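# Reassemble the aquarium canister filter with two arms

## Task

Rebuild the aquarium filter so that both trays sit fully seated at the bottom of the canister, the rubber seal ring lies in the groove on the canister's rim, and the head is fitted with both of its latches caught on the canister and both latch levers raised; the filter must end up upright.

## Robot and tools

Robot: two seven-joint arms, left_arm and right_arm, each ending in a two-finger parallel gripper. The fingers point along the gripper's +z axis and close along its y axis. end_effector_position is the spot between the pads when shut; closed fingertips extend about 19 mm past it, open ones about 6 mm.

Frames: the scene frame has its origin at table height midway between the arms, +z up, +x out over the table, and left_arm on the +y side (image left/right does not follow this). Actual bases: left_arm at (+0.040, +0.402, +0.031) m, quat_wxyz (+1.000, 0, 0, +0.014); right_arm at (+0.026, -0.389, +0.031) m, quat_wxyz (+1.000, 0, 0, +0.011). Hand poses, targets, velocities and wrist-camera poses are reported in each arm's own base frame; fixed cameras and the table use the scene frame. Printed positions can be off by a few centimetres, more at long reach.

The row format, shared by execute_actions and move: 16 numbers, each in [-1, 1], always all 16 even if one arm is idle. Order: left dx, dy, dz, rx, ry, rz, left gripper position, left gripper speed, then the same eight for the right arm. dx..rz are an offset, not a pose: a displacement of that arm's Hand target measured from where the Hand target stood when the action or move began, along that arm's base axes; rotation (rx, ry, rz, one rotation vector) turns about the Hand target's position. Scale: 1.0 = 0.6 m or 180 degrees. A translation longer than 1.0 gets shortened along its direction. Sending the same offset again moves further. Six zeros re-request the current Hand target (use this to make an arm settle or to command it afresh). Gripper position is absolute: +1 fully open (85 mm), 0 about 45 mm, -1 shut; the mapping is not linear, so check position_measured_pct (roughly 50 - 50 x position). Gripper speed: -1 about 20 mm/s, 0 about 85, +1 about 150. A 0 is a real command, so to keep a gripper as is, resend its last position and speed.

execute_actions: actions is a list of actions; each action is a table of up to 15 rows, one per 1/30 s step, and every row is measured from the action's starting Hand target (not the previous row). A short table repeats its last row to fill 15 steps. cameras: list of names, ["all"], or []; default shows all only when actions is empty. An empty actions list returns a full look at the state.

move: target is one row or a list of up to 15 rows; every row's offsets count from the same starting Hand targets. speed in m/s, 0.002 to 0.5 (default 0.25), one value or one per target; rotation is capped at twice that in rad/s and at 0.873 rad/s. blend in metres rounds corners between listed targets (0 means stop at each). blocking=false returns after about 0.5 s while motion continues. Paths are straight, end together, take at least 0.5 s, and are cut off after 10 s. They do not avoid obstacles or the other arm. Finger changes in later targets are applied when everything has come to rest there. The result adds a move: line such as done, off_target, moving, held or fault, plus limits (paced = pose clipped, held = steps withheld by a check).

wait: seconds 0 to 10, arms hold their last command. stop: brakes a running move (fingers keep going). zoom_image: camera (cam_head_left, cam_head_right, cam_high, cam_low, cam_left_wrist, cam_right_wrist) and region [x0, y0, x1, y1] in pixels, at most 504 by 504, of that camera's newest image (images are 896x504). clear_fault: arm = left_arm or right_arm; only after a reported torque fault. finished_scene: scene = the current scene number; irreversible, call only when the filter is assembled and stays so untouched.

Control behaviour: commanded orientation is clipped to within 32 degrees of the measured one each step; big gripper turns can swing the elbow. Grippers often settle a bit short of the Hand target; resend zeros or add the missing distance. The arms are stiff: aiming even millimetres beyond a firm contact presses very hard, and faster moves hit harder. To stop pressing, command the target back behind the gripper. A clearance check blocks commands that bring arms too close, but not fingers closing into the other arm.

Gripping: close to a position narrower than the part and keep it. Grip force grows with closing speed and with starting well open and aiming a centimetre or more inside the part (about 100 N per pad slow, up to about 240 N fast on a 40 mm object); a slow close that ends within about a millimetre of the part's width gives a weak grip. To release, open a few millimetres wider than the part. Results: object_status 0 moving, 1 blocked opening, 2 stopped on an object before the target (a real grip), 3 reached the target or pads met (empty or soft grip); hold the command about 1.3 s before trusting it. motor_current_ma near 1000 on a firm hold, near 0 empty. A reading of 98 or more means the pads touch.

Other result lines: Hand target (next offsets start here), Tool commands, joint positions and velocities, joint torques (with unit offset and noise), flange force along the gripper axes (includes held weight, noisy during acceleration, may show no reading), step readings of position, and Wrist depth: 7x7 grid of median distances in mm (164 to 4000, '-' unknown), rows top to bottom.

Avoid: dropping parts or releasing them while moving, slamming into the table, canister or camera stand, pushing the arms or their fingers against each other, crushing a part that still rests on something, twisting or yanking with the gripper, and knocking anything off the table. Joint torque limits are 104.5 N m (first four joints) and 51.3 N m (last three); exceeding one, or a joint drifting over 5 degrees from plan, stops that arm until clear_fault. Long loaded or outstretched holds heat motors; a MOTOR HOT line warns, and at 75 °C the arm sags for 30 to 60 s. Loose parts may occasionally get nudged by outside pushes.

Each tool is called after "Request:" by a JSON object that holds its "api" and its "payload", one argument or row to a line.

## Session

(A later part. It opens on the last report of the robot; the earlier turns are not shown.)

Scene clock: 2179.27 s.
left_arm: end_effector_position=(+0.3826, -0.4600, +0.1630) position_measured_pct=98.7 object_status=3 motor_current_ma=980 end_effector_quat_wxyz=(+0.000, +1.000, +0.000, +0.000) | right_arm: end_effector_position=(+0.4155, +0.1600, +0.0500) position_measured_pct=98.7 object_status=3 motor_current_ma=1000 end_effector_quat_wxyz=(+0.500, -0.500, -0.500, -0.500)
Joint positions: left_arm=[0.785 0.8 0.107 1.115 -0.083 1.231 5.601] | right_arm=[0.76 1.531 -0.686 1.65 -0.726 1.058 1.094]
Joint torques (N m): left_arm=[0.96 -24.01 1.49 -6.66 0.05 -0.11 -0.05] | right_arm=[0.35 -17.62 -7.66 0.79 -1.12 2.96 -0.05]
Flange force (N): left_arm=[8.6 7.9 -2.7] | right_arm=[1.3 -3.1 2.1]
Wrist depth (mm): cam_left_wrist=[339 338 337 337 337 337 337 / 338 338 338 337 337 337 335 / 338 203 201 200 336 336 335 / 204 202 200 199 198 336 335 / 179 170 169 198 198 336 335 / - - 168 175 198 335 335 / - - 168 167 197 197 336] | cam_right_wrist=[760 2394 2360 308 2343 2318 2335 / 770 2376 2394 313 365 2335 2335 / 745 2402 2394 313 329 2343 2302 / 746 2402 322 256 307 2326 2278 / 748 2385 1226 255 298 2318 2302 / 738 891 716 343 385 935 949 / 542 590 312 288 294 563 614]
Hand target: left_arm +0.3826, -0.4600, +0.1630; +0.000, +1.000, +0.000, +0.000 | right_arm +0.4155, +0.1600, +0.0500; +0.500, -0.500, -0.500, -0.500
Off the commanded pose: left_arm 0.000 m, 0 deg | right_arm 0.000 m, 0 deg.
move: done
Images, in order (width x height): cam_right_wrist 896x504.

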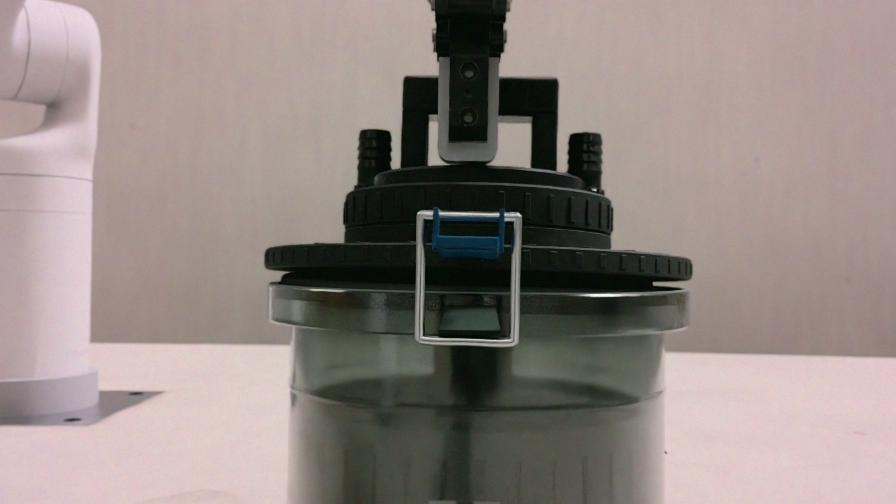

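Request:
{"api": "move", "payload": {
  "target": [0,0,-0.005,0,0,0,-1,0,0,0,0,0,0,0,-1,0],
  "speed": 0.02
}}

Request:
{"api": "move", "payload": {
  "target": [0,0,-0.0033,0,0,0,-1,0,0,0,0,0,0,0,-1,0],
  "speed": 0.02
}}

Request:
{"api": "move", "payload": {
  "target": [0,0,-0.0025,0,0,0,-1,0,0,0,0,0,0,0,-1,0],
  "speed": 0.02,
  "cameras": ["cam_right_wrist"]
}}

Request:
{"api": "zoom_image", "payload": {
  "camera": "cam_right_wrist",
  "region": [255, 200, 475, 360]
}}

Request:
{"api": "zoom_image", "payload": {
  "camera": "cam_right_wrist",
  "region": [475, 200, 695, 360]
}}

Scene clock: 2191.83 s.
left_arm: end_effector_position=(+0.3826, -0.4600, +0.1601) position_measured_pct=98.7 object_status=3 motor_current_ma=980 end_effector_quat_wxyz=(+0.000, +1.000, +0.000, +0.000) | right_arm: end_effector_position=(+0.4155, +0.1600, +0.0500) position_measured_pct=98.7 object_status=3 motor_current_ma=1000 end_effector_quat_wxyz=(+0.500, -0.500, -0.500, -0.500)
Joint positions: left_arm=[0.785 0.802 0.107 1.119 -0.083 1.223 5.601] | right_arm=[0.76 1.531 -0.686 1.65 -0.726 1.058 1.094]
Joint torques (N m): left_arm=[0.35 -11.47 0.4 -0.77 -0.27 -0.2 -0.03] | right_arm=[0.31 -17.6 -7.74 0.74 -1.11 2.97 -0.07]
Flange force (N): left_arm=[6.9 7.5 -23.5] | right_arm=[1.4 -3.3 2.1]
Wrist depth (mm): cam_left_wrist=[337 336 335 335 336 335 335 / 337 336 335 335 334 335 335 / 336 201 200 199 335 334 334 / 202 201 199 199 198 334 334 / 178 169 168 198 197 334 334 / - - 167 174 197 333 334 / - - 167 167 196 197 333] | cam_right_wrist=[761 2402 2368 306 2351 2310 2326 / 769 2394 2368 313 360 2310 2326 / 748 2376 2351 313 350 2360 2351 / 746 2385 322 252 290 2326 2326 / 746 2360 1221 255 297 2335 2335 / 738 888 717 343 397 939 947 / 543 589 312 288 295 563 616]
Hand target: left_arm +0.3826, -0.4600, +0.1600; +0.000, +1.000, +0.000, +0.000 | right_arm +0.4155, +0.1600, +0.0500; +0.500, -0.500, -0.500, -0.500
Off the commanded pose: left_arm 0.000 m, 0 deg | right_arm 0.000 m, 0 deg.
move: done

Scene clock: 2192.53 s.
left_arm: end_effector_position=(+0.3826, -0.4600, +0.1581) position_measured_pct=98.7 object_status=3 motor_current_ma=980 end_effector_quat_wxyz=(+0.000, +1.000, +0.000, +0.000) | right_arm: end_effector_position=(+0.4155, +0.1600, +0.0500) position_measured_pct=98.7 object_status=3 motor_current_ma=1000 end_effector_quat_wxyz=(+0.500, -0.500, -0.500, -0.500)
Joint positions: left_arm=[0.785 0.804 0.107 1.122 -0.083 1.219 5.602] | right_arm=[0.76 1.531 -0.686 1.65 -0.726 1.058 1.094]
Joint torques (N m): left_arm=[-0.51 0.88 -0.95 3.89 -0.77 -1.27 -0.03] | right_arm=[0.34 -17.59 -7.66 0.77 -1.1 2.94 -0.11]
Flange force (N): left_arm=[3.0 5.0 -44.6] | right_arm=[1.3 -3.2 2.2]
Wrist depth (mm): cam_left_wrist=[336 334 334 335 335 334 334 / 335 335 335 334 334 334 333 / 335 201 200 200 334 334 334 / 201 200 199 199 199 334 333 / 177 168 169 198 198 334 333 / - - 167 174 197 333 333 / - - 167 167 197 199 332] | cam_right_wrist=[760 2385 2402 306 2360 2302 2343 / 772 2368 2360 313 356 2351 2335 / 746 2394 2394 312 350 2318 2294 / 749 2385 321 279 285 2326 2335 / 748 2394 1214 268 296 2335 2302 / 738 891 799 343 398 939 949 / 542 589 312 287 294 565 613]
Hand target: left_arm +0.3826, -0.4600, +0.1580; +0.000, +1.000, +0.000, +0.000 | right_arm +0.4155, +0.1600, +0.0500; +0.500, -0.500, -0.500, -0.500
Off the commanded pose: left_arm 0.000 m, 0 deg | right_arm 0.000 m, 0 deg.
move: done

Scene clock: 2193.23 s.
left_arm: end_effector_position=(+0.3826, -0.4600, +0.1566) position_measured_pct=98.7 object_status=3 motor_current_ma=980 end_effector_quat_wxyz=(+0.000, +1.000, +0.000, +0.000) | right_arm: end_effector_position=(+0.4155, +0.1600, +0.0500) position_measured_pct=98.7 object_status=3 motor_current_ma=1000 end_effector_quat_wxyz=(+0.500, -0.500, -0.500, -0.500)
Joint positions: left_arm=[0.785 0.805 0.107 1.125 -0.083 1.215 5.602] | right_arm=[0.76 1.531 -0.686 1.65 -0.726 1.058 1.094]
Joint torques (N m): left_arm=[-1.49 13.18 -2.32 7.77 -1.33 -3.22 -0.05] | right_arm=[0.34 -17.58 -7.71 0.75 -1.12 2.94 -0.07]
Flange force (N): left_arm=[-2.0 1.6 -66.8] | right_arm=[1.3 -3.2 2.1]
Wrist depth (mm): cam_left_wrist=[336 335 335 334 334 334 334 / 334 334 334 333 333 333 333 / 335 201 200 199 334 333 333 / 201 200 199 199 199 333 332 / 176 168 169 198 198 333 333 / - - 167 174 197 332 331 / - - 167 166 197 199 332] | cam_right_wrist=[763 2394 2368 305 2343 2326 2326 / 770 2402 2376 313 354 2326 2318 / 747 2402 2394 317 350 2351 2335 / 746 2368 326 277 298 2351 2302 / 748 2402 1214 268 295 2326 2310 / 738 890 798 342 385 936 946 / 542 590 312 288 294 561 613]
Hand target: left_arm +0.3825, -0.4600, +0.1565; +0.000, +1.000, +0.001, +0.000 | right_arm +0.4155, +0.1600, +0.0500; +0.500, -0.500, -0.500, -0.500
Off the commanded pose: left_arm 0.000 m, 0 deg | right_arm 0.000 m, 0 deg.
move: done
Images, in order (width x height): cam_right_wrist 896x504.

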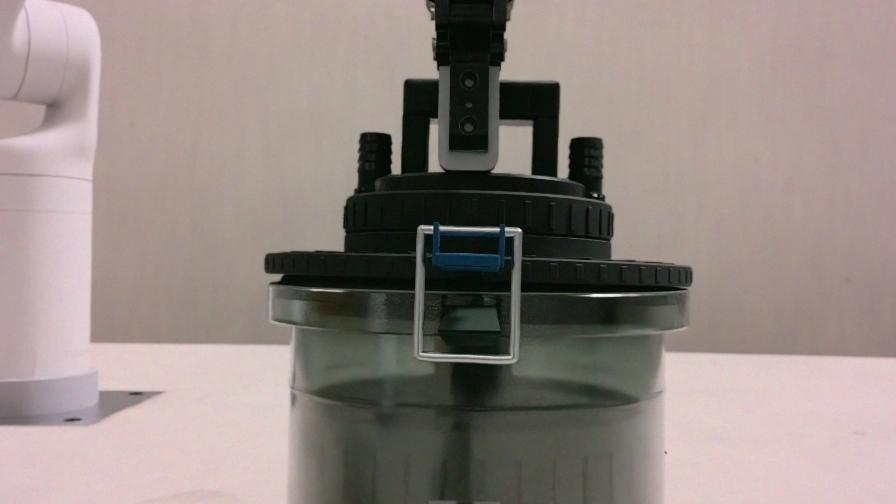

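Scaled by 2.291 from the camera's 896x504 image, which has a finer 1280x720 frame.

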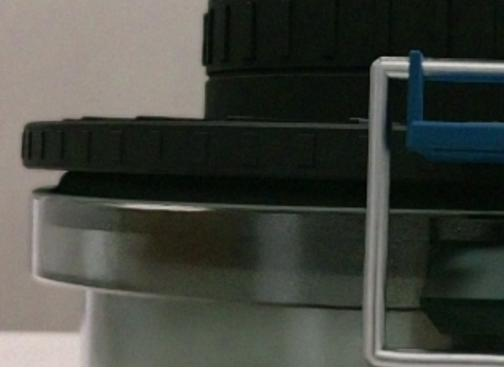

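Scaled by 2.291 from the camera's 896x504 image, which has a finer 1280x720 frame.

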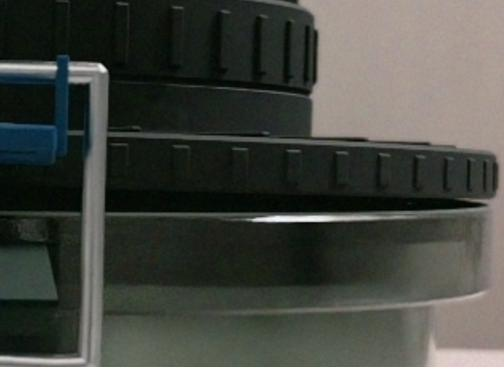

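Request:
{"api": "move", "payload": {
  "target": [
    [0,0,0.03,0,0,0,-1,0,0,0,0,0,0,0,-1,0],
    [-0.1158,0.0690,0.03,0,0,0,-1,0,0,0,0,0,0,0,-1,0],
    [-0.1158,0.0690,-0.0350,0,0,0,-1,0,0,0,0,0,0,0,-1,0]
  ],
  "speed": [0.05,0.06,0.04],
  "cameras": ["cam_right_wrist","cam_left_wrist"]
}}

Request:
{"api": "move", "payload": {
  "target": [0,0,-0.005,0,0,0,-1,0,0,0,0,0,0,0,-1,0],
  "speed": 0.02
}}

Scene clock: 2219.77 s.
left_arm: end_effector_position=(+0.3131, -0.4186, +0.1355) position_measured_pct=98.7 object_status=3 motor_current_ma=980 end_effector_quat_wxyz=(+0.000, +1.000, +0.000, +0.000) | right_arm: end_effector_position=(+0.4155, +0.1600, +0.0500) position_measured_pct=98.7 object_status=3 motor_current_ma=1000 end_effector_quat_wxyz=(+0.500, -0.500, -0.500, -0.500)
Joint positions: left_arm=[0.82 0.662 0.102 1.487 -0.076 0.996 5.656] | right_arm=[0.76 1.531 -0.686 1.65 -0.726 1.058 1.094]
Joint torques (N m): left_arm=[0.95 -20.9 1.43 -5.83 0.03 -0.04 -0.03] | right_arm=[0.31 -17.62 -7.69 0.75 -1.11 2.95 -0.07]
Flange force (N): left_arm=[6.5 5.7 -1.5] | right_arm=[1.3 -3.3 2.1]
Wrist depth (mm): cam_left_wrist=[178 178 - - - 170 169 / 178 - - - - - 169 / 178 - - - - - 169 / 177 - - - - - 168 / 177 - - - - - 168 / 311 176 - - - 169 168 / 310 175 174 - 170 169 307] | cam_right_wrist=[762 2376 319 2368 2343 2343 2310 / 768 2411 351 356 2310 2326 2318 / 747 2376 351 315 351 2326 2310 / 746 2402 310 266 299 2318 2294 / 747 2385 1228 275 299 2318 2326 / 740 891 796 343 398 934 947 / 543 591 312 289 295 563 612]
Hand target: left_arm +0.3131, -0.4186, +0.1355; +0.000, +1.000, +0.000, +0.000 | right_arm +0.4155, +0.1600, +0.0500; +0.500, -0.500, -0.500, -0.500
Off the commanded pose: left_arm 0.000 m, 0 deg | right_arm 0.000 m, 0 deg.
move: done
Images, in order (width x height): cam_left_wrist 896x504, cam_right_wrist 896x504.

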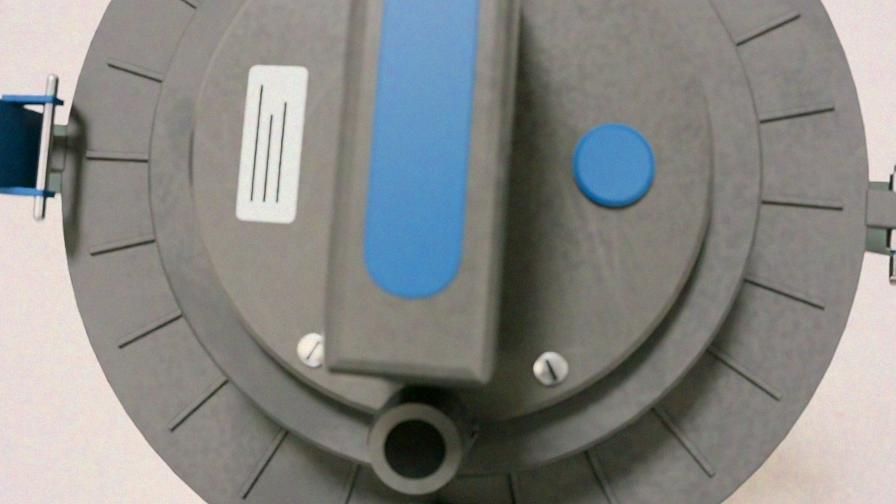

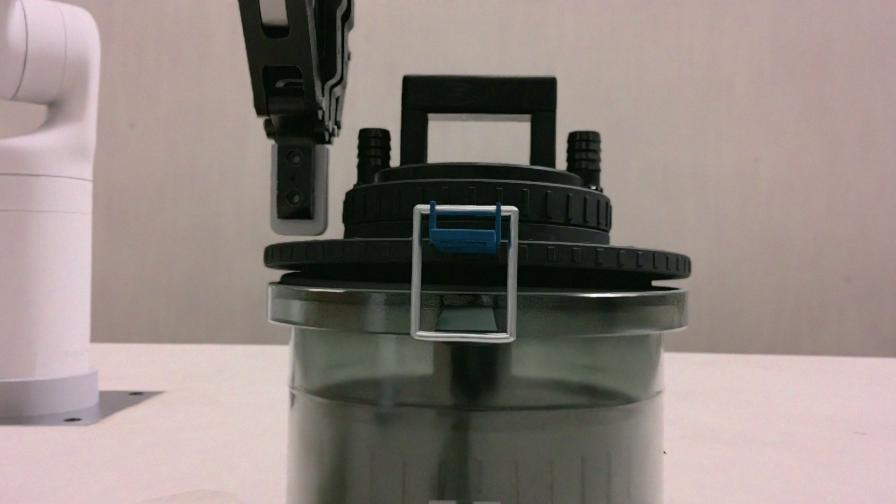

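Scene clock: 2220.47 s.
left_arm: end_effector_position=(+0.3131, -0.4186, +0.1325) position_measured_pct=98.7 object_status=3 motor_current_ma=980 end_effector_quat_wxyz=(+0.000, +1.000, +0.000, +0.000) | right_arm: end_effector_position=(+0.4155, +0.1600, +0.0500) position_measured_pct=98.7 object_status=3 motor_current_ma=1000 end_effector_quat_wxyz=(+0.500, -0.500, -0.500, -0.500)
Joint positions: left_arm=[0.821 0.666 0.102 1.491 -0.076 0.989 5.656] | right_arm=[0.76 1.531 -0.686 1.65 -0.726 1.058 1.094]
Joint torques (N m): left_arm=[0.95 -20.89 1.49 -5.74 0.05 -0.06 -0.04] | right_arm=[0.37 -17.64 -7.66 0.73 -1.11 2.93 -0.05]
Flange force (N): left_arm=[6.6 5.9 -1.5] | right_arm=[1.3 -3.2 2.2]
Wrist depth (mm): cam_left_wrist=[175 - - - - - 166 / 175 - - - - - 166 / 175 - - - - - 166 / 174 - - - - - 166 / 174 - - - - - 165 / 306 173 - - - 166 165 / 308 172 - - 167 166 304] | cam_right_wrist=[759 2368 317 2351 2343 2335 2310 / 771 2385 346 356 2343 2343 2335 / 748 2394 350 315 352 2326 2310 / 748 2385 311 266 300 2318 2310 / 748 2411 1230 274 299 2302 2310 / 738 890 800 343 398 938 953 / 541 588 312 289 295 564 612]
Hand target: left_arm +0.3131, -0.4186, +0.1325; +0.000, +1.000, +0.000, +0.000 | right_arm +0.4155, +0.1600, +0.0500; +0.500, -0.500, -0.500, -0.500
Off the commanded pose: left_arm 0.000 m, 0 deg | right_arm 0.000 m, 0 deg.
move: done

Request:
{"api": "move", "payload": {
  "target": [0,0,-0.0033,0,0,0,-1,0,0,0,0,0,0,0,-1,0],
  "speed": 0.02
}}

Request:
{"api": "move", "payload": {
  "target": [0,0,-0.0033,0,0,0,-1,0,0,0,0,0,0,0,-1,0],
  "speed": 0.02,
  "cameras": ["cam_right_wrist"]
}}

Scene clock: 2226.93 s.
left_arm: end_effector_position=(+0.3131, -0.4186, +0.1305) position_measured_pct=98.7 object_status=3 motor_current_ma=980 end_effector_quat_wxyz=(+0.000, +1.000, +0.001, +0.000) | right_arm: end_effector_position=(+0.4155, +0.1600, +0.0500) position_measured_pct=98.7 object_status=3 motor_current_ma=1000 end_effector_quat_wxyz=(+0.500, -0.500, -0.500, -0.500)
Joint positions: left_arm=[0.821 0.668 0.101 1.493 -0.076 0.984 5.656] | right_arm=[0.76 1.531 -0.686 1.65 -0.726 1.058 1.094]
Joint torques (N m): left_arm=[0.91 -20.95 1.41 -5.77 0.07 -0.04 -0.05] | right_arm=[0.32 -17.62 -7.71 0.73 -1.1 2.95 -0.07]
Flange force (N): left_arm=[6.4 5.8 -1.4] | right_arm=[1.3 -3.3 2.1]
Wrist depth (mm): cam_left_wrist=[173 - - - - - 165 / 173 - - - - - - / 173 - - - - - - / 172 - - - - - - / 172 - - - - - - / 306 171 - - - - - / 305 170 - - 165 - 303] | cam_right_wrist=[762 2411 315 2351 2368 2343 2335 / 771 2394 346 356 2343 2343 2310 / 748 2394 350 315 351 2326 2318 / 748 2376 311 266 300 2318 2318 / 746 2368 1226 274 299 2310 2302 / 739 886 796 344 398 939 950 / 541 590 312 289 295 563 614]
Hand target: left_arm +0.3131, -0.4186, +0.1305; +0.000, +1.000, +0.001, +0.000 | right_arm +0.4155, +0.1600, +0.0500; +0.500, -0.500, -0.500, -0.500
Off the commanded pose: left_arm 0.000 m, 0 deg | right_arm 0.000 m, 0 deg.
move: done

Scene clock: 2227.63 s.
left_arm: end_effector_position=(+0.3131, -0.4186, +0.1286) position_measured_pct=98.7 object_status=3 motor_current_ma=980 end_effector_quat_wxyz=(+0.000, +1.000, +0.000, +0.000) | right_arm: end_effector_position=(+0.4155, +0.1600, +0.0500) position_measured_pct=98.7 object_status=3 motor_current_ma=1000 end_effector_quat_wxyz=(+0.500, -0.500, -0.500, -0.500)
Joint positions: left_arm=[0.821 0.671 0.101 1.495 -0.077 0.979 5.656] | right_arm=[0.76 1.531 -0.686 1.65 -0.726 1.058 1.094]
Joint torques (N m): left_arm=[1.09 -15.18 1.2 -3.82 0.02 -0.8 -0.03] | right_arm=[0.34 -17.66 -7.72 0.8 -1.12 2.94 -0.04]
Flange force (N): left_arm=[5.3 3.7 -13.2] | right_arm=[1.1 -3.0 2.0]
Wrist depth (mm): cam_left_wrist=[172 - - - - - 164 / 171 - - - - - - / 171 - - - - - - / 171 - - - - - - / 170 - - - - - - / 303 169 - - - - - / 304 168 167 - 165 - 302] | cam_right_wrist=[759 2394 315 2351 2343 2318 2343 / 769 2394 348 356 2335 2310 2302 / 747 2385 350 316 351 2335 2326 / 745 2385 322 255 300 2343 2302 / 746 2368 1228 256 299 2326 2326 / 739 891 718 344 385 939 944 / 541 589 312 289 295 563 614]
Hand target: left_arm +0.3131, -0.4186, +0.1285; +0.000, +1.000, +0.000, +0.000 | right_arm +0.4155, +0.1600, +0.0500; +0.500, -0.500, -0.500, -0.500
Off the commanded pose: left_arm 0.000 m, 0 deg | right_arm 0.000 m, 0 deg.
move: done
Images, in order (width x height): cam_right_wrist 896x504.

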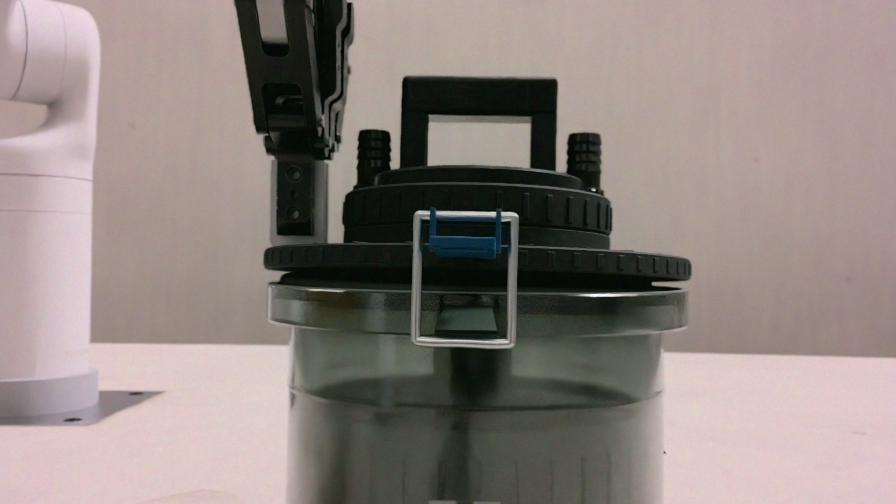

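Request:
{"api": "move", "payload": {
  "target": [0,0,-0.0025,0,0,0,-1,0,0,0,0,0,0,0,-1,0],
  "speed": 0.02
}}

Request:
{"api": "move", "payload": {
  "target": [0,0,-0.0025,0,0,0,-1,0,0,0,0,0,0,0,-1,0],
  "speed": 0.02
}}

Request:
{"api": "move", "payload": {
  "target": [0,0,-0.0017,0,0,0,-1,0,0,0,0,0,0,0,-1,0],
  "speed": 0.02,
  "cameras": ["cam_right_wrist"]
}}

Request:
{"api": "zoom_image", "payload": {
  "camera": "cam_right_wrist",
  "region": [255, 200, 475, 360]
}}

Request:
{"api": "zoom_image", "payload": {
  "camera": "cam_right_wrist",
  "region": [475, 200, 695, 360]
}}

Scene clock: 2237.17 s.
left_arm: end_effector_position=(+0.3131, -0.4186, +0.1271) position_measured_pct=98.7 object_status=3 motor_current_ma=980 end_effector_quat_wxyz=(+0.000, +1.000, +0.000, +0.000) | right_arm: end_effector_position=(+0.4155, +0.1600, +0.0500) position_measured_pct=98.7 object_status=3 motor_current_ma=1000 end_effector_quat_wxyz=(+0.500, -0.500, -0.500, -0.500)
Joint positions: left_arm=[0.821 0.673 0.101 1.497 -0.077 0.975 5.657] | right_arm=[0.76 1.531 -0.686 1.65 -0.726 1.058 1.094]
Joint torques (N m): left_arm=[0.63 -4.57 0.3 -1.01 -0.26 -2.67 -0.01] | right_arm=[0.34 -17.6 -7.68 0.73 -1.11 2.91 -0.05]
Flange force (N): left_arm=[1.0 -0.8 -35.5] | right_arm=[1.4 -3.2 2.1]
Wrist depth (mm): cam_left_wrist=[171 - - - - - 165 / 170 - - - - - 165 / 170 - - - - - - / 170 - - - - - - / 170 - - - - - - / 303 168 - - - - - / 302 168 167 - 165 - 301] | cam_right_wrist=[760 2376 314 2360 2376 2360 2335 / 771 2420 335 355 2351 2335 2286 / 748 2376 352 315 351 2318 2326 / 747 2368 322 253 291 2310 2302 / 749 2394 1221 256 297 2310 2318 / 739 890 713 344 397 938 950 / 543 588 311 289 295 563 614]
Hand target: left_arm +0.3131, -0.4186, +0.1270; +0.000, +1.000, +0.000, +0.000 | right_arm +0.4155, +0.1600, +0.0500; +0.500, -0.500, -0.500, -0.500
Off the commanded pose: left_arm 0.000 m, 0 deg | right_arm 0.000 m, 0 deg.
move: done

Scene clock: 2237.87 s.
left_arm: end_effector_position=(+0.3131, -0.4186, +0.1256) position_measured_pct=98.7 object_status=3 motor_current_ma=980 end_effector_quat_wxyz=(+0.000, +1.000, +0.000, +0.000) | right_arm: end_effector_position=(+0.4155, +0.1600, +0.0500) position_measured_pct=98.7 object_status=3 motor_current_ma=1000 end_effector_quat_wxyz=(+0.500, -0.500, -0.500, -0.500)
Joint positions: left_arm=[0.821 0.675 0.101 1.499 -0.077 0.971 5.657] | right_arm=[0.76 1.531 -0.686 1.65 -0.726 1.058 1.094]
Joint torques (N m): left_arm=[0.2 8.55 -0.83 1.36 -0.67 -5.84 0.04] | right_arm=[0.36 -17.59 -7.64 0.78 -1.11 2.95 -0.04]
Flange force (N): left_arm=[-5.7 -8.5 -63.9] | right_arm=[1.3 -3.0 2.1]
Wrist depth (mm): cam_left_wrist=[170 - - - - - 166 / 170 - - - - - 165 / 169 - - - - - 165 / 169 - - - - - 165 / 169 - - - - - - / 169 168 - - - 164 - / 301 168 167 - 165 165 301] | cam_right_wrist=[760 2385 314 2376 2360 2310 2326 / 770 2411 334 355 2351 2368 2326 / 748 2368 352 317 351 2318 2326 / 749 2411 321 274 291 2318 2278 / 748 2376 1219 274 296 2310 2310 / 738 888 795 344 398 938 949 / 543 587 311 289 295 564 615]
Hand target: left_arm +0.3131, -0.4186, +0.1255; +0.000, +1.000, +0.000, +0.000 | right_arm +0.4155, +0.1600, +0.0500; +0.500, -0.500, -0.500, -0.500
Off the commanded pose: left_arm 0.000 m, 0 deg | right_arm 0.000 m, 0 deg.
move: done

Scene clock: 2238.57 s.
left_arm: end_effector_position=(+0.3131, -0.4186, +0.1246) position_measured_pct=98.7 object_status=3 motor_current_ma=980 end_effector_quat_wxyz=(+0.000, +1.000, +0.000, +0.000) | right_arm: end_effector_position=(+0.4155, +0.1600, +0.0500) position_measured_pct=98.7 object_status=3 motor_current_ma=1000 end_effector_quat_wxyz=(+0.500, -0.500, -0.500, -0.500)
Joint positions: left_arm=[0.821 0.676 0.1 1.5 -0.077 0.969 5.657] | right_arm=[0.76 1.531 -0.686 1.65 -0.726 1.058 1.094]
Joint torques (N m): left_arm=[0.15 18.52 -1.41 2.95 -0.77 -8.45 0.05] | right_arm=[0.33 -17.61 -7.68 0.72 -1.11 2.94 -0.05]
Flange force (N): left_arm=[-10.6 -14.9 -85.9] | right_arm=[1.4 -3.3 2.1]
Wrist depth (mm): cam_left_wrist=[170 - - - - - 166 / 169 - - - - - 165 / 169 - - - - - 165 / 169 - - - - - 165 / 169 - - - - - - / 168 168 - - - 164 - / 301 167 167 - 165 164 300] | cam_right_wrist=[759 2402 313 2343 2360 2335 2343 / 770 2402 333 354 2326 2335 2318 / 747 2429 352 318 351 2335 2294 / 749 2394 326 274 290 2318 2310 / 745 2351 1210 269 296 2326 2310 / 737 892 798 344 398 938 949 / 543 589 312 289 295 563 613]
Hand target: left_arm +0.3131, -0.4186, +0.1245; +0.000, +1.000, +0.000, +0.000 | right_arm +0.4155, +0.1600, +0.0500; +0.500, -0.500, -0.500, -0.500
Off the commanded pose: left_arm 0.000 m, 0 deg | right_arm 0.000 m, 0 deg.
move: done
Images, in order (width x height): cam_right_wrist 896x504.

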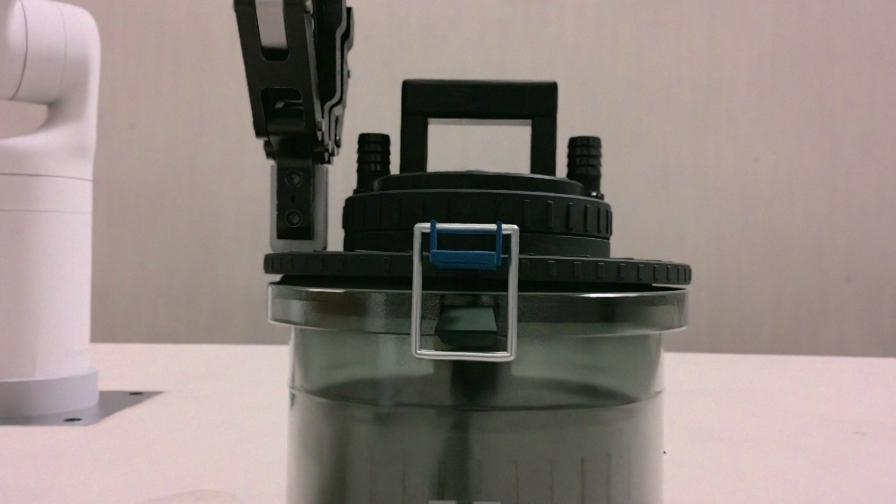

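Scaled by 2.291 from the camera's 896x504 image, which has a finer 1280x720 frame.

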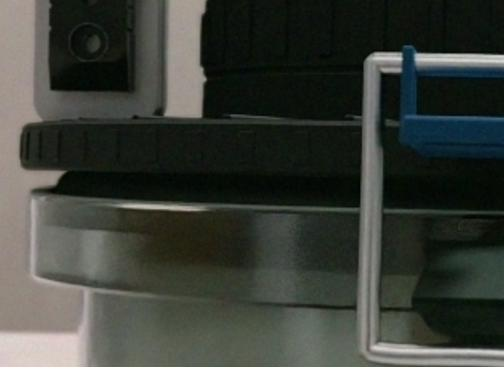

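Scaled by 2.291 from the camera's 896x504 image, which has a finer 1280x720 frame.

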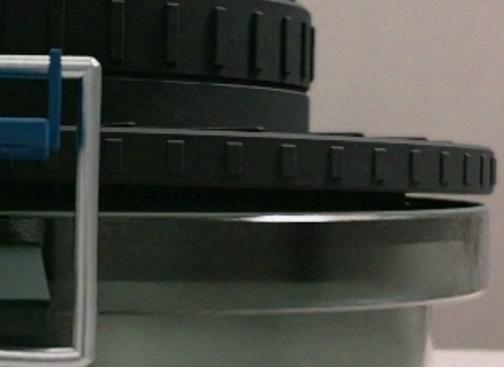

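Request:
{"api": "move", "payload": {
  "target": [
    [0,0,0.15,0,0,0,-1,0,0,0,0,0,0,0,-1,0],
    [0.1307,0.1643,0.15,0,0,0,-1,0,0,0,0,0,0,0,-1,0]
  ],
  "speed": [0.08,0.1]
}}

Request:
{"api": "move", "payload": {
  "target": [0,0,0,0,0,0,-0.12,0,0,0,0,0,0,0,-1,0],
  "cameras": ["cam_low","cam_left_wrist","cam_head_left"]
}}

Request:
{"api": "zoom_image", "payload": {
  "camera": "cam_low",
  "region": [370, 130, 470, 230]
}}

Scene clock: 2340.17 s.
left_arm: end_effector_position=(+0.3914, -0.3200, +0.2145) position_measured_pct=98.7 object_status=3 motor_current_ma=980 end_effector_quat_wxyz=(+0.000, +1.000, +0.000, +0.000) | right_arm: end_effector_position=(+0.4155, +0.1600, +0.0500) position_measured_pct=98.7 object_status=3 motor_current_ma=1000 end_effector_quat_wxyz=(+0.500, -0.500, -0.500, -0.500)
Joint positions: left_arm=[0.579 0.536 0.093 1.433 -0.052 1.174 5.393] | right_arm=[0.76 1.531 -0.686 1.65 -0.726 1.058 1.094]
Joint torques (N m): left_arm=[0.86 -19.52 1.25 -6.57 0.05 -0.1 -0.03] | right_arm=[0.33 -17.63 -7.68 0.78 -1.12 2.96 -0.07]
Flange force (N): left_arm=[7.7 4.2 -3.1] | right_arm=[1.2 -3.2 2.1]
Wrist depth (mm): cam_left_wrist=[389 390 389 389 390 389 388 / 392 389 390 389 388 388 386 / 389 388 390 387 389 388 387 / 390 389 388 389 388 253 251 / 390 389 390 388 255 231 222 / 390 388 388 389 254 221 204 / 389 389 390 389 254 220 190] | cam_right_wrist=[764 2376 2343 2385 2335 2310 2343 / 780 2402 2376 356 368 2318 2318 / 747 2376 2360 316 352 2318 2326 / 744 2376 310 265 299 2294 2335 / 748 2402 1228 275 299 2326 2326 / 738 890 795 343 398 940 947 / 543 589 312 288 295 564 613]
Hand target: left_arm +0.3915, -0.3200, +0.2145; +0.000, +1.000, +0.000, +0.000 | right_arm +0.4155, +0.1600, +0.0500; +0.500, -0.500, -0.500, -0.500
Off the commanded pose: left_arm 0.000 m, 0 deg | right_arm 0.000 m, 0 deg.
move: done

Scene clock: 2341.00 s.
left_arm: end_effector_position=(+0.3915, -0.3200, +0.2145) position_measured_pct=56.3 object_status=0 motor_current_ma=0 end_effector_quat_wxyz=(+0.000, +1.000, +0.000, +0.000) | right_arm: end_effector_position=(+0.4155, +0.1600, +0.0500) position_measured_pct=98.7 object_status=3 motor_current_ma=1000 end_effector_quat_wxyz=(+0.500, -0.500, -0.500, -0.500)
Joint positions: left_arm=[0.579 0.536 0.093 1.433 -0.052 1.174 5.393] | right_arm=[0.76 1.531 -0.686 1.65 -0.726 1.058 1.094]
Joint torques (N m): left_arm=[0.93 -19.57 1.24 -6.53 0.05 -0.09 -0.03] | right_arm=[0.36 -17.57 -7.69 0.74 -1.1 2.97 -0.08]
Flange force (N): left_arm=[8.0 4.2 -3.1] | right_arm=[1.4 -3.3 2.2]
Wrist depth (mm): cam_left_wrist=[390 390 391 389 389 388 388 / 390 390 389 388 388 389 387 / 390 390 388 389 388 389 388 / 389 388 389 389 390 253 251 / 391 389 390 388 255 231 222 / 388 389 388 388 254 221 204 / 389 388 387 388 254 221 190] | cam_right_wrist=[761 2402 2394 2360 2343 2318 2326 / 780 2394 2376 355 367 2335 2326 / 745 2385 2360 316 352 2326 2318 / 749 2376 311 266 299 2310 2302 / 746 2368 1214 275 299 2286 2294 / 738 890 798 343 397 940 950 / 543 588 312 289 295 563 612]
Hand target: left_arm +0.3915, -0.3200, +0.2145; +0.000, +1.000, +0.000, +0.000 | right_arm +0.4155, +0.1600, +0.0500; +0.500, -0.500, -0.500, -0.500
Off the commanded pose: left_arm 0.000 m, 0 deg | right_arm 0.000 m, 0 deg.
move: done
Images, in order (width x height): cam_head_left 896x504, cam_low 896x504, cam_left_wrist 896x504.

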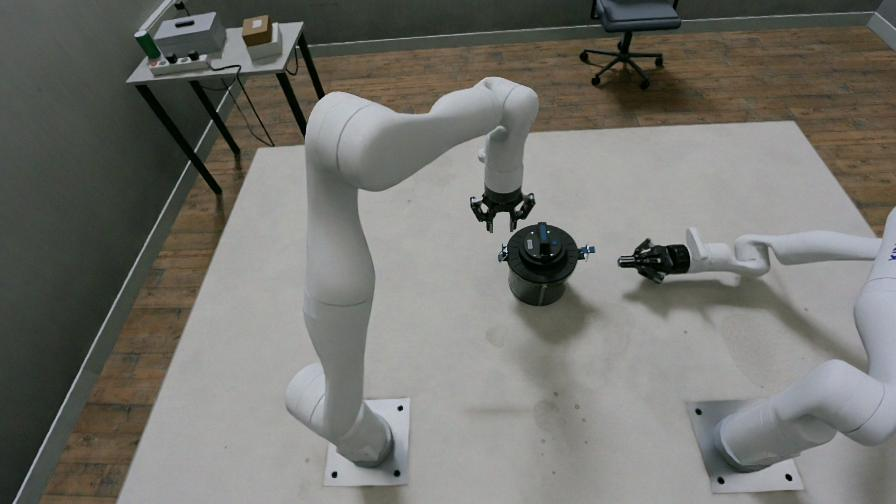

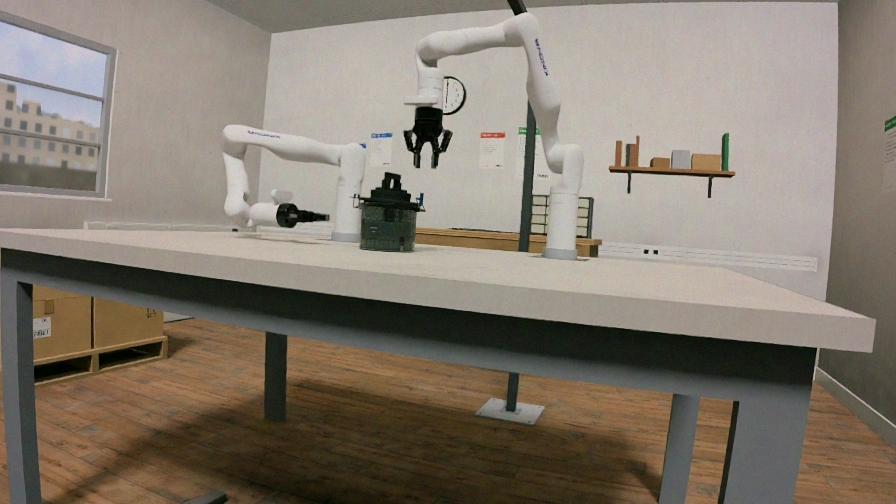

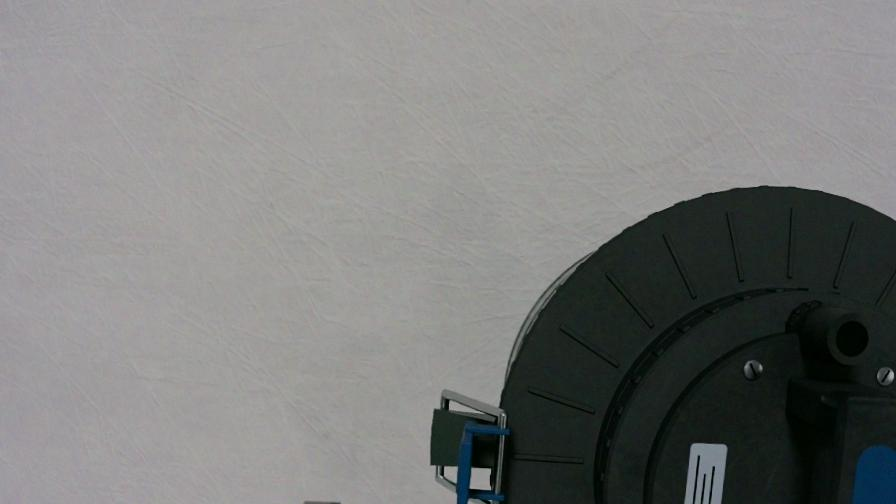

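Scaled by 5.040 from the camera's 896x504 image, which has a finer 1280x720 frame.

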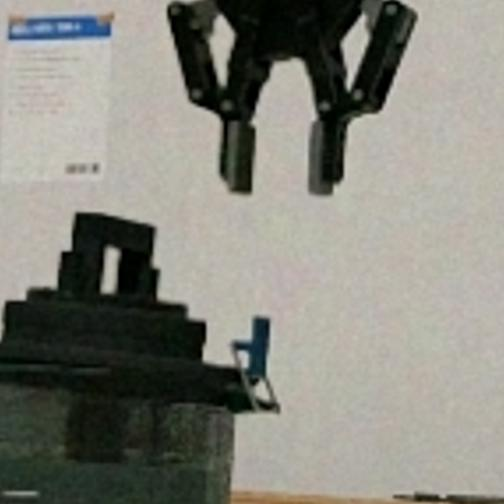

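Request:
{"api": "move", "payload": {
  "target": [0,0,-0.115,0,0,0,-0.12,0,0,0,0,0,0,0,-1,0],
  "speed": 0.06,
  "cameras": ["cam_low","cam_head_left"]
}}

Request:
{"api": "zoom_image", "payload": {
  "camera": "cam_low",
  "region": [390, 160, 470, 230]
}}

Request:
{"api": "zoom_image", "payload": {
  "camera": "cam_head_left",
  "region": [460, 190, 580, 290]
}}

Scene clock: 2358.83 s.
left_arm: end_effector_position=(+0.3915, -0.3200, +0.1455) position_measured_pct=56.3 object_status=3 motor_current_ma=0 end_effector_quat_wxyz=(+0.000, +1.000, +0.000, +0.000) | right_arm: end_effector_position=(+0.4155, +0.1600, +0.0500) position_measured_pct=98.7 object_status=3 motor_current_ma=1000 end_effector_quat_wxyz=(+0.500, -0.500, -0.500, -0.500)
Joint positions: left_arm=[0.584 0.614 0.084 1.54 -0.059 0.989 5.399] | right_arm=[0.76 1.531 -0.686 1.65 -0.726 1.058 1.094]
Joint torques (N m): left_arm=[0.94 -20.14 1.3 -5.8 0.07 -0.19 -0.04] | right_arm=[0.36 -17.57 -7.7 0.78 -1.12 2.93 -0.04]
Flange force (N): left_arm=[7.8 4.1 -1.9] | right_arm=[1.3 -3.0 2.0]
Wrist depth (mm): cam_left_wrist=[322 321 321 320 320 319 320 / 322 321 320 320 320 319 319 / 321 320 320 320 320 321 319 / 321 321 320 320 319 186 184 / 321 320 320 321 187 185 183 / 320 320 320 320 187 184 - / 321 320 320 205 186 177 -] | cam_right_wrist=[763 2394 2385 2343 2326 2335 2343 / 781 2385 2351 356 367 2326 2310 / 746 2394 2376 316 351 2343 2286 / 746 2368 310 265 299 2310 2302 / 747 2402 1221 274 299 2318 2302 / 738 891 799 344 398 939 946 / 542 590 311 289 295 563 614]
Hand target: left_arm +0.3915, -0.3200, +0.1455; +0.000, +1.000, +0.000, +0.000 | right_arm +0.4155, +0.1600, +0.0500; +0.500, -0.500, -0.500, -0.500
Off the commanded pose: left_arm 0.000 m, 0 deg | right_arm 0.000 m, 0 deg.
move: done
Images, in order (width x height): cam_head_left 896x504, cam_low 896x504.

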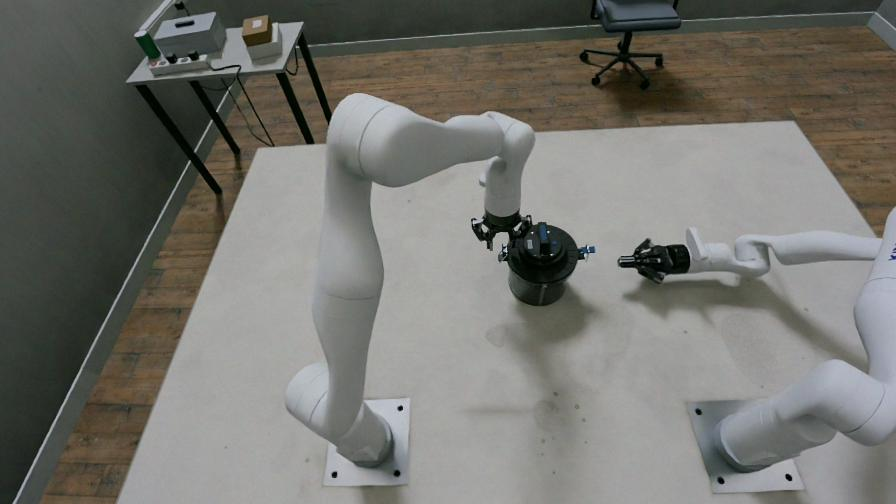

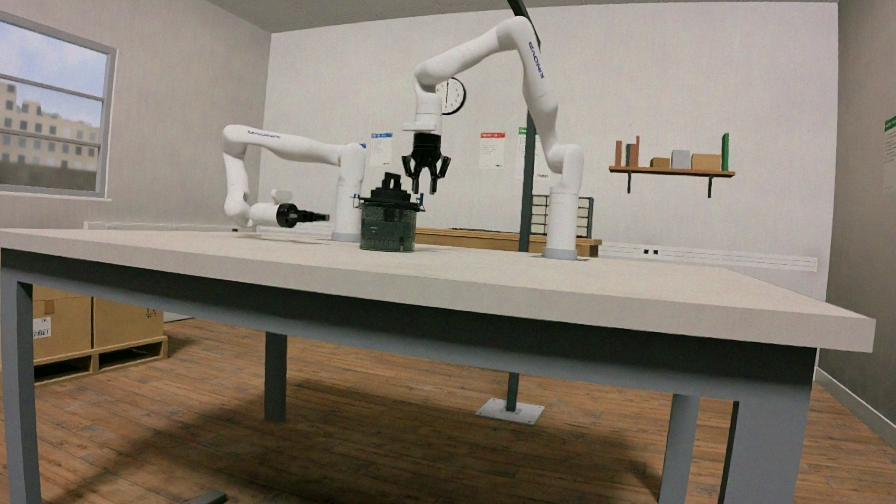

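Scaled by 6.300 from the camera's 896x504 image, which has a finer 1280x720 frame.

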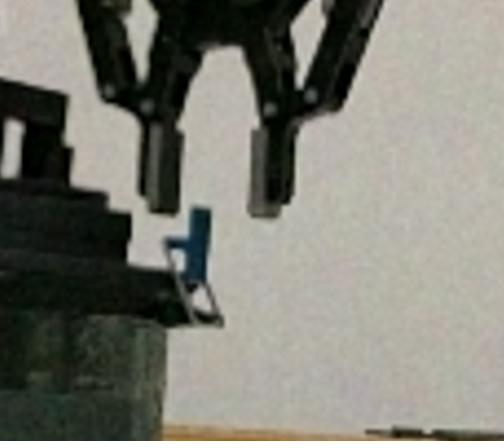

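Scaled by 4.200 from the camera's 896x504 image, which has a finer 1280x720 frame.

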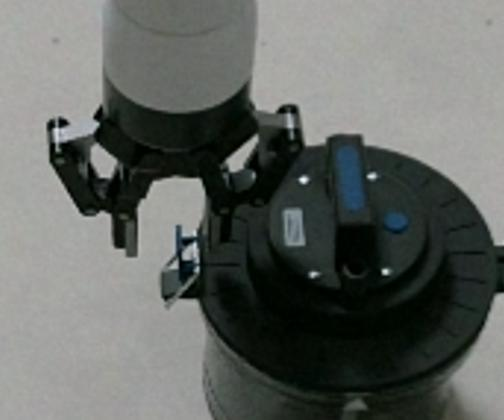

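Request:
{"api": "move", "payload": {
  "target": [
    [0,0,-0.0108,0,0,0,-0.12,0,0,0,0,0,0,0,-1,0],
    [0,0.02,-0.0108,0,0,0,-0.12,0,0,0,0,0,0,0,-1,0]
  ],
  "speed": 0.04,
  "cameras": ["cam_low"]
}}

Request:
{"api": "zoom_image", "payload": {
  "camera": "cam_low",
  "region": [390, 160, 470, 230]
}}

Scene clock: 2370.93 s.
left_arm: end_effector_position=(+0.3915, -0.3080, +0.1390) position_measured_pct=56.3 object_status=3 motor_current_ma=0 end_effector_quat_wxyz=(+0.000, +1.000, +0.001, +0.000) | right_arm: end_effector_position=(+0.4155, +0.1600, +0.0500) position_measured_pct=98.7 object_status=3 motor_current_ma=1000 end_effector_quat_wxyz=(+0.500, -0.500, -0.500, -0.500)
Joint positions: left_arm=[0.565 0.608 0.083 1.577 -0.058 0.959 5.38] | right_arm=[0.76 1.531 -0.686 1.65 -0.726 1.058 1.094]
Joint torques (N m): left_arm=[0.98 -19.8 1.23 -5.62 0.03 -0.07 -0.03] | right_arm=[0.35 -17.6 -7.71 0.73 -1.11 2.97 -0.06]
Flange force (N): left_arm=[7.6 3.6 -1.7] | right_arm=[1.4 -3.3 2.2]
Wrist depth (mm): cam_left_wrist=[315 313 314 314 313 313 313 / 315 314 313 314 314 313 313 / 315 314 314 314 313 314 312 / 314 314 314 314 313 182 179 / 314 314 313 313 312 180 178 / 314 313 314 314 183 179 173 / 314 313 313 312 180 179 -] | cam_right_wrist=[764 2385 2376 432 2343 2326 2335 / 780 2385 2376 356 368 2335 2302 / 749 2376 2376 316 331 2326 2351 / 745 2351 311 265 299 2318 2310 / 745 2385 1228 275 299 2294 2310 / 736 891 796 343 398 938 947 / 543 588 312 289 295 563 614]
Hand target: left_arm +0.3915, -0.3080, +0.1390; +0.000, +1.000, +0.000, +0.000 | right_arm +0.4155, +0.1600, +0.0500; +0.500, -0.500, -0.500, -0.500
Off the commanded pose: left_arm 0.000 m, 0 deg | right_arm 0.000 m, 0 deg.
move: done
Images, in order (width x height): cam_low 896x504.

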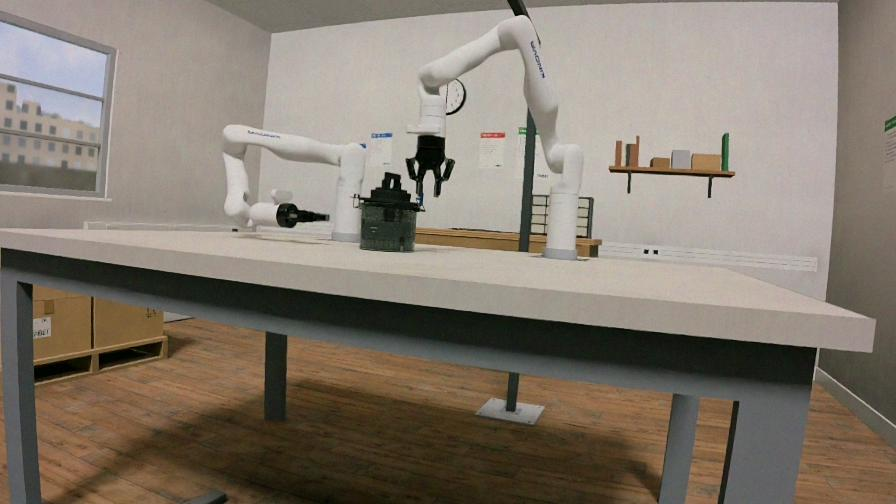

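Scaled by 6.300 from the camera's 896x504 image, which has a finer 1280x720 frame.

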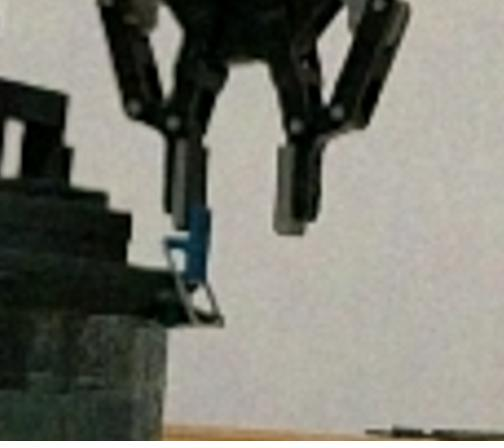

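Request:
{"api": "move", "payload": {
  "target": [0,0.005,0,0,0,0,-0.12,0,0,0,0,0,0,0,-1,0],
  "speed": 0.03
}}

Request:
{"api": "move", "payload": {
  "target": [0,0.005,0,0,0,0,-0.12,0,0,0,0,0,0,0,-1,0],
  "speed": 0.03,
  "cameras": ["cam_low"]
}}

Request:
{"api": "zoom_image", "payload": {
  "camera": "cam_low",
  "region": [390, 160, 470, 230]
}}

Scene clock: 2379.23 s.
left_arm: end_effector_position=(+0.3915, -0.3050, +0.1390) position_measured_pct=56.3 object_status=3 motor_current_ma=0 end_effector_quat_wxyz=(+0.000, +1.000, +0.000, +0.000) | right_arm: end_effector_position=(+0.4155, +0.1600, +0.0500) position_measured_pct=98.7 object_status=3 motor_current_ma=1000 end_effector_quat_wxyz=(+0.500, -0.500, -0.500, -0.500)
Joint positions: left_arm=[0.56 0.604 0.083 1.584 -0.058 0.955 5.375] | right_arm=[0.76 1.531 -0.686 1.65 -0.726 1.058 1.094]
Joint torques (N m): left_arm=[0.45 -19.86 0.7 -4.92 -0.23 0.39 -0.08] | right_arm=[0.36 -17.6 -7.66 0.75 -1.14 2.93 -0.08]
Flange force (N): left_arm=[8.5 5.7 -1.2] | right_arm=[1.3 -3.2 2.1]
Wrist depth (mm): cam_left_wrist=[314 315 314 315 314 313 313 / 315 315 314 314 314 313 312 / 315 314 314 314 313 313 313 / 315 314 314 313 313 313 179 / 314 313 314 314 313 180 178 / 313 314 313 314 313 179 174 / 314 314 313 313 180 179 -] | cam_right_wrist=[763 2385 2368 436 2351 2326 2326 / 780 2385 2376 356 369 2343 2318 / 748 2376 2360 315 330 2335 2310 / 747 2420 310 266 300 2326 2318 / 747 2385 1217 274 299 2326 2318 / 738 890 796 343 398 940 947 / 542 590 311 289 295 561 614]
Hand target: left_arm +0.3915, -0.3050, +0.1390; +0.000, +1.000, +0.000, +0.000 | right_arm +0.4155, +0.1600, +0.0500; +0.500, -0.500, -0.500, -0.500
Off the commanded pose: left_arm 0.000 m, 0 deg | right_arm 0.000 m, 0 deg.
move: done

Scene clock: 2379.93 s.
left_arm: end_effector_position=(+0.3915, -0.3020, +0.1390) position_measured_pct=56.3 object_status=3 motor_current_ma=0 end_effector_quat_wxyz=(+0.000, +1.000, +0.000, +0.000) | right_arm: end_effector_position=(+0.4155, +0.1600, +0.0500) position_measured_pct=98.7 object_status=3 motor_current_ma=1000 end_effector_quat_wxyz=(+0.500, -0.500, -0.500, -0.500)
Joint positions: left_arm=[0.555 0.6 0.082 1.591 -0.058 0.952 5.37] | right_arm=[0.76 1.531 -0.686 1.65 -0.726 1.058 1.094]
Joint torques (N m): left_arm=[0.82 -19.58 1.12 -5.36 -0.04 0.05 0] | right_arm=[0.36 -17.62 -7.69 0.77 -1.11 2.93 -0.07]
Flange force (N): left_arm=[7.9 4.0 -1.7] | right_arm=[1.2 -3.1 2.1]
Wrist depth (mm): cam_left_wrist=[315 313 314 313 315 313 313 / 315 314 314 314 313 313 313 / 315 314 314 314 313 313 313 / 315 314 314 313 313 312 179 / 315 314 314 314 313 180 179 / 313 314 313 314 313 180 176 / 314 313 313 313 183 179 -] | cam_right_wrist=[762 2411 2368 440 2335 2368 2360 / 782 2394 2376 356 366 2326 2302 / 745 2385 2368 316 330 2335 2326 / 747 2385 312 266 299 2310 2310 / 746 2385 1223 256 299 2310 2294 / 737 894 797 344 385 940 950 / 542 589 311 289 295 564 613]
Hand target: left_arm +0.3915, -0.3020, +0.1390; +0.000, +1.000, +0.000, +0.000 | right_arm +0.4155, +0.1600, +0.0500; +0.500, -0.500, -0.500, -0.500
Off the commanded pose: left_arm 0.000 m, 0 deg | right_arm 0.000 m, 0 deg.
move: done
Images, in order (width x height): cam_low 896x504.

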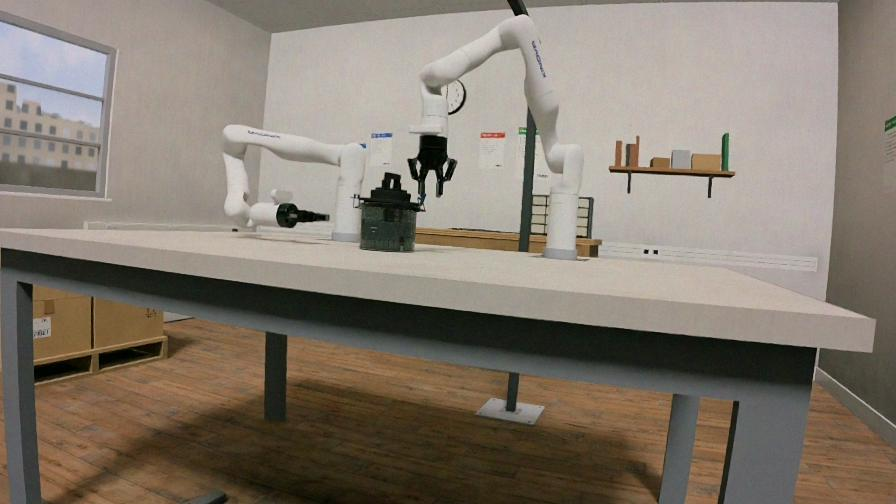

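Scaled by 6.300 from the camera's 896x504 image, which has a finer 1280x720 frame.

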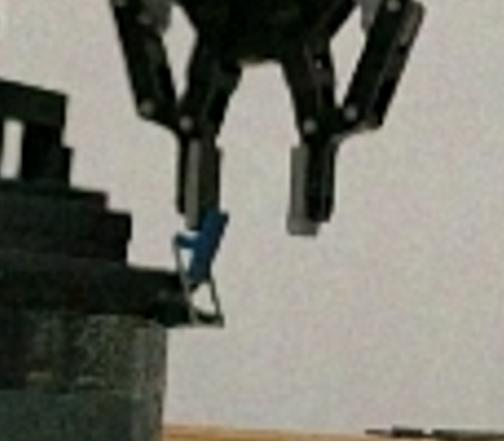

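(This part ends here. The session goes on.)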